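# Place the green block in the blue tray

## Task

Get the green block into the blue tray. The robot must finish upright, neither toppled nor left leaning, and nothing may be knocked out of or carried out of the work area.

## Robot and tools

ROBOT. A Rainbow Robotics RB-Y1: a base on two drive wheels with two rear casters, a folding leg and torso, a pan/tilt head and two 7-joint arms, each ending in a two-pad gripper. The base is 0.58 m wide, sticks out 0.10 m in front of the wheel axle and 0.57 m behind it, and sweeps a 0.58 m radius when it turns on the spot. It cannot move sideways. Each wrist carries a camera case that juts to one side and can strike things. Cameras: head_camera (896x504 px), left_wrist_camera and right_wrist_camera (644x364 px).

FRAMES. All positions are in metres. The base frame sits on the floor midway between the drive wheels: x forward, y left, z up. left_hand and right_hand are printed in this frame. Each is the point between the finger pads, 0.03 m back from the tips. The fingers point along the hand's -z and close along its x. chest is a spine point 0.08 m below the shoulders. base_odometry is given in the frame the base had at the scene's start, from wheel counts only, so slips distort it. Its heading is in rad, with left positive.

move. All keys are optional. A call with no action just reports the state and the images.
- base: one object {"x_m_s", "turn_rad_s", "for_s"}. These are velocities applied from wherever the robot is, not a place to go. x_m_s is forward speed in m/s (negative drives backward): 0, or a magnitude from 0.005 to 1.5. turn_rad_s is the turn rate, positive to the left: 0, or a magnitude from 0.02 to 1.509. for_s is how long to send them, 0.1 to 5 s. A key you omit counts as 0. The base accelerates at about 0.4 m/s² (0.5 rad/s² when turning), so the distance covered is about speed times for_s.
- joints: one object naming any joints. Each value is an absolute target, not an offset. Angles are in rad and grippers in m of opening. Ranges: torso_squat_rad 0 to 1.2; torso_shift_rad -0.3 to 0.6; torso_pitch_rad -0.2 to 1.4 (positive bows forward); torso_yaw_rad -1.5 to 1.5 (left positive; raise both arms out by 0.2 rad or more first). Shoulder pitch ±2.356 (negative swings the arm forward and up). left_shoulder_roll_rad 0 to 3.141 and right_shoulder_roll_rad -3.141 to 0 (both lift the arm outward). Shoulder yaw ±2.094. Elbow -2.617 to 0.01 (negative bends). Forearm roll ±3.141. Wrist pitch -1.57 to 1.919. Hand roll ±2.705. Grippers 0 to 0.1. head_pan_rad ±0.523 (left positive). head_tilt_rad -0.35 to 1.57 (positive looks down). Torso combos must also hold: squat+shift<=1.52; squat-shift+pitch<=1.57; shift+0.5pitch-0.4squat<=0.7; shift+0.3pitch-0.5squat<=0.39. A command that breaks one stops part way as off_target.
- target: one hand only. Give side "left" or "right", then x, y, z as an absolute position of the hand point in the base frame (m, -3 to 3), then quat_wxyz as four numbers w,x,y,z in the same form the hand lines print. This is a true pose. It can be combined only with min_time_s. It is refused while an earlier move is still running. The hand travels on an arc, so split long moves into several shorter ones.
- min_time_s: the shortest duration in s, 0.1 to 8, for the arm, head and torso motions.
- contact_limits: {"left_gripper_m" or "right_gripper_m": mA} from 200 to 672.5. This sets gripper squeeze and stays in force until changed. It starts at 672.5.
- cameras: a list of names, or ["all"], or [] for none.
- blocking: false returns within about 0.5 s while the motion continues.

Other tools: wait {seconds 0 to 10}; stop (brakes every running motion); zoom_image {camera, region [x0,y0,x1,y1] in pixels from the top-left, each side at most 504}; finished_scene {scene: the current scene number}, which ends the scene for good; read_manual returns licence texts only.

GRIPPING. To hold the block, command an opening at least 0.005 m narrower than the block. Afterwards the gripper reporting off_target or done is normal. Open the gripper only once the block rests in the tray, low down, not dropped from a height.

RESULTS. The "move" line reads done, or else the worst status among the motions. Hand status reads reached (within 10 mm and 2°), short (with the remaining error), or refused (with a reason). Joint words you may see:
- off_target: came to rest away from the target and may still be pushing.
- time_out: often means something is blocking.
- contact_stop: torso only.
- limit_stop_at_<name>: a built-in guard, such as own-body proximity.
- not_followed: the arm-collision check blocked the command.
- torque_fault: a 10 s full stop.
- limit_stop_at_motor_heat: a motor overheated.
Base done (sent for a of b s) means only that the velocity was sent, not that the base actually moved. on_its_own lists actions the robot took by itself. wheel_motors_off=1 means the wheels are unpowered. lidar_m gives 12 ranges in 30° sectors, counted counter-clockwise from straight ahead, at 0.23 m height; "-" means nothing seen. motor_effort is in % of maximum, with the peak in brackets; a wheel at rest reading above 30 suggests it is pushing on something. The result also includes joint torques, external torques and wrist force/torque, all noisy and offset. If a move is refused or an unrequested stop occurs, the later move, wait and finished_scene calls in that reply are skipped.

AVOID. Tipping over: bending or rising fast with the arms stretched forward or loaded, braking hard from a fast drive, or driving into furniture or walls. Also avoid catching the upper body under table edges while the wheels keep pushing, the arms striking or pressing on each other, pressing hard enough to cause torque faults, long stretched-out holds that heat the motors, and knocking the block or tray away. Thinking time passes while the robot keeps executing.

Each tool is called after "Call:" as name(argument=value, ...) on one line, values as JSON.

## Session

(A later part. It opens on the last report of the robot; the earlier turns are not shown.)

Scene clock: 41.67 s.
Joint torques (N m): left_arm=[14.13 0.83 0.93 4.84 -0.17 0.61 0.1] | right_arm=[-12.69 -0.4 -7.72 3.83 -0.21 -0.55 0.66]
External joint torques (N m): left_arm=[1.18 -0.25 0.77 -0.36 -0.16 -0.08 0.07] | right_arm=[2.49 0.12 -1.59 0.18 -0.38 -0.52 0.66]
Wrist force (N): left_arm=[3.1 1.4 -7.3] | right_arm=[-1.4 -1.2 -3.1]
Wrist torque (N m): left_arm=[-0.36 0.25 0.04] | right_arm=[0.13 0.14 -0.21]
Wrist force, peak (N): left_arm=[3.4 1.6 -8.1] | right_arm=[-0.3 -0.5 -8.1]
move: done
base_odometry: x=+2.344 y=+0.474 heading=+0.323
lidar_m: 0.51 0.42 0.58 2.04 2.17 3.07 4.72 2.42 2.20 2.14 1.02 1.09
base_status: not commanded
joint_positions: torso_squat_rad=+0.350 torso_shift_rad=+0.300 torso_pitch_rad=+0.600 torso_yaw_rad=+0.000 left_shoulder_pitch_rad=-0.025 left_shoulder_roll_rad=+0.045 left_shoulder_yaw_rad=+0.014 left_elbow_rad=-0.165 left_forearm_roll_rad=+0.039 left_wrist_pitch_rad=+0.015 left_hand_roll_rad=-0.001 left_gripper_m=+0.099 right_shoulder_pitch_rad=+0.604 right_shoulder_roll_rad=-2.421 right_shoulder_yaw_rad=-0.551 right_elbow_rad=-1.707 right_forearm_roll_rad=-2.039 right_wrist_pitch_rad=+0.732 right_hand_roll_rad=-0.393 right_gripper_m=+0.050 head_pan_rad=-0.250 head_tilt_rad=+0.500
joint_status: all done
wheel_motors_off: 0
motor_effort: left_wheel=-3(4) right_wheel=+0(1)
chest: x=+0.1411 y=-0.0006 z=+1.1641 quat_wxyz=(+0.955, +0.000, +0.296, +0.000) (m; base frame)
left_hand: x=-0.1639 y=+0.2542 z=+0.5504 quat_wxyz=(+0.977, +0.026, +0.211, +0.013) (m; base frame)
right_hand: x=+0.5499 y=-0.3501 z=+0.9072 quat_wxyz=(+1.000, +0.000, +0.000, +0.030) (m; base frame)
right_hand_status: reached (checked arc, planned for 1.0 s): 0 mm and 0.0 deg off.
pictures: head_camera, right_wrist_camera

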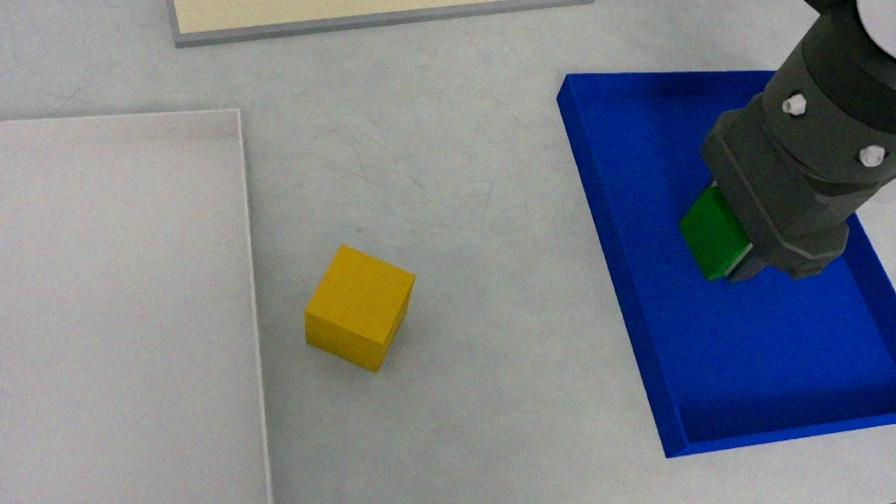

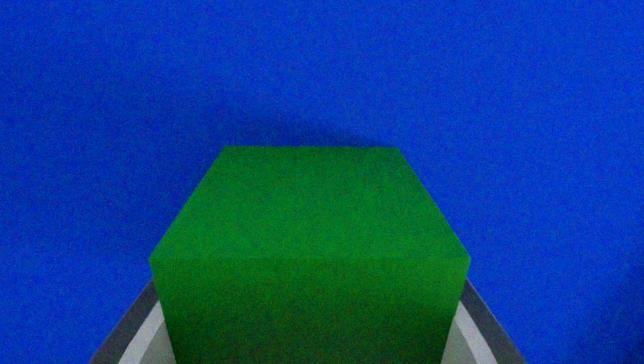

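Touching floor. Release.

Call:
move(joints={"right_gripper_m":0.075})

Call:
move(target={"side":"right","x":0.55,"y":-0.35,"z":1.0,"quat_wxyz":[0.9995,0,0,0.03]}, min_time_s=1.5, cameras=["head_camera","right_wrist_camera"])

Scene clock: 42.63 s.
Joint torques (N m): left_arm=[13.82 0.49 1.06 4.74 -0.19 0.69 0.18] | right_arm=[-12.9 -0.81 -7.97 4.03 -0.27 -0.28 0.82]
External joint torques (N m): left_arm=[0.87 -0.59 0.9 -0.46 -0.18 -0.01 0.16] | right_arm=[2.28 -0.3 -1.85 0.38 -0.43 -0.25 0.82]
Wrist force (N): left_arm=[3.4 1.4 -7.8] | right_arm=[-0.3 -0.5 -7.2]
Wrist torque (N m): left_arm=[-0.33 0.28 0.05] | right_arm=[0.19 0.22 -0.19]
Wrist force, peak (N): left_arm=[3.7 1.6 -8.1] | right_arm=[-0.2 -0.7 -7.3]
move: done
base_odometry: x=+2.344 y=+0.474 heading=+0.323
lidar_m: 0.48 0.41 0.60 2.05 2.16 3.06 4.71 2.43 2.21 2.14 1.02 1.08
base_status: not commanded
joint_positions: torso_squat_rad=+0.350 torso_shift_rad=+0.300 torso_pitch_rad=+0.600 torso_yaw_rad=+0.000 left_shoulder_pitch_rad=-0.025 left_shoulder_roll_rad=+0.045 left_shoulder_yaw_rad=+0.014 left_elbow_rad=-0.165 left_forearm_roll_rad=+0.039 left_wrist_pitch_rad=+0.015 left_hand_roll_rad=-0.001 left_gripper_m=+0.099 right_shoulder_pitch_rad=+0.604 right_shoulder_roll_rad=-2.421 right_shoulder_yaw_rad=-0.551 right_elbow_rad=-1.707 right_forearm_roll_rad=-2.039 right_wrist_pitch_rad=+0.732 right_hand_roll_rad=-0.393 right_gripper_m=+0.075 head_pan_rad=-0.250 head_tilt_rad=+0.500
joint_status: all done
wheel_motors_off: 0
motor_effort: left_wheel=-4(4) right_wheel=+0(1)
chest: x=+0.1411 y=-0.0006 z=+1.1641 quat_wxyz=(+0.955, +0.000, +0.296, +0.000) (m; base frame)
left_hand: x=-0.1639 y=+0.2542 z=+0.5504 quat_wxyz=(+0.977, +0.026, +0.211, +0.013) (m; base frame)
right_hand: x=+0.5499 y=-0.3501 z=+0.9071 quat_wxyz=(+1.000, +0.000, +0.000, +0.030) (m; base frame)
pictures: none

Scene clock: 44.47 s.
Joint torques (N m): left_arm=[14.46 0.79 1.03 4.95 -0.13 0.73 0.19] | right_arm=[-13.55 -4.22 -6.79 3.66 0.51 0.11 -0.06]
External joint torques (N m): left_arm=[1.51 -0.29 0.88 -0.25 -0.13 0.04 0.17] | right_arm=[0 1.74 1.17 -0.26 0.3 0.14 -0.06]
Wrist force (N): left_arm=[3.3 1.9 -7.2] | right_arm=[0.1 -0.5 -7.3]
Wrist torque (N m): left_arm=[-0.41 0.29 0.05] | right_arm=[0.17 0.24 -0.11]
Wrist force, peak (N): left_arm=[3.5 1.9 -7.7] | right_arm=[-0.3 -0.3 -7.6]
move: done
base_odometry: x=+2.344 y=+0.474 heading=+0.323
lidar_m: 0.49 0.42 0.58 2.05 2.17 3.08 4.72 2.42 2.22 2.13 1.01 1.08
base_status: not commanded
joint_positions: torso_squat_rad=+0.350 torso_shift_rad=+0.300 torso_pitch_rad=+0.600 torso_yaw_rad=+0.000 left_shoulder_pitch_rad=-0.025 left_shoulder_roll_rad=+0.045 left_shoulder_yaw_rad=+0.014 left_elbow_rad=-0.165 left_forearm_roll_rad=+0.039 left_wrist_pitch_rad=+0.015 left_hand_roll_rad=-0.001 left_gripper_m=+0.099 right_shoulder_pitch_rad=+0.275 right_shoulder_roll_rad=-2.269 right_shoulder_yaw_rad=-0.531 right_elbow_rad=-1.764 right_forearm_roll_rad=-2.024 right_wrist_pitch_rad=+1.048 right_hand_roll_rad=-0.397 right_gripper_m=+0.075 head_pan_rad=-0.250 head_tilt_rad=+0.500
joint_status: all done
wheel_motors_off: 0
motor_effort: left_wheel=-4(4) right_wheel=+1(1)
chest: x=+0.1411 y=-0.0006 z=+1.1641 quat_wxyz=(+0.955, +0.000, +0.296, +0.000) (m; base frame)
left_hand: x=-0.1639 y=+0.2542 z=+0.5504 quat_wxyz=(+0.977, +0.026, +0.211, +0.013) (m; base frame)
right_hand: x=+0.5503 y=-0.3498 z=+0.9994 quat_wxyz=(+1.000, +0.000, +0.000, +0.030) (m; base frame)
right_hand_status: reached (checked arc, planned for 1.5 s): 1 mm and 0.0 deg off.
pictures: head_camera, right_wrist_camera

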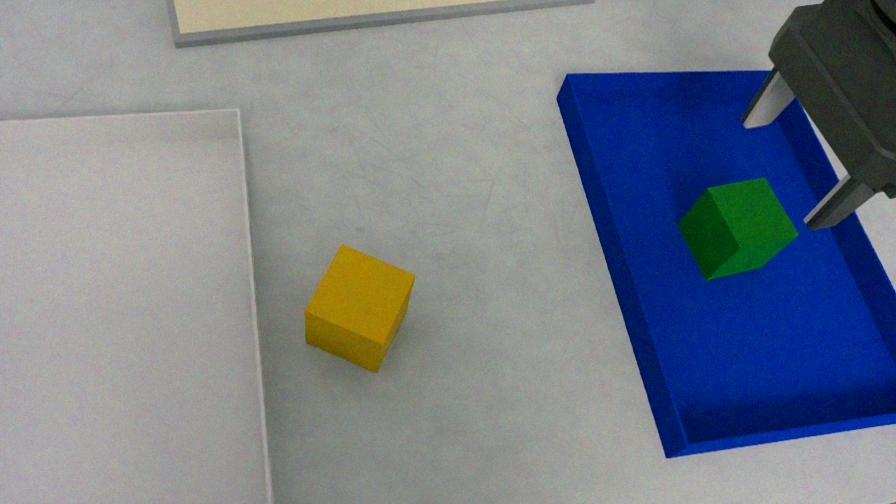

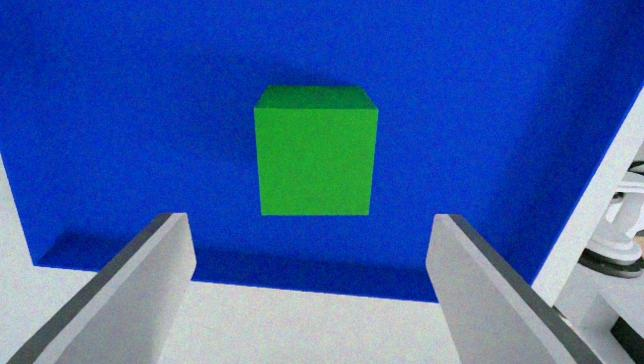

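Call:
finished_scene(scene=2)

The scene is finished: the task was done.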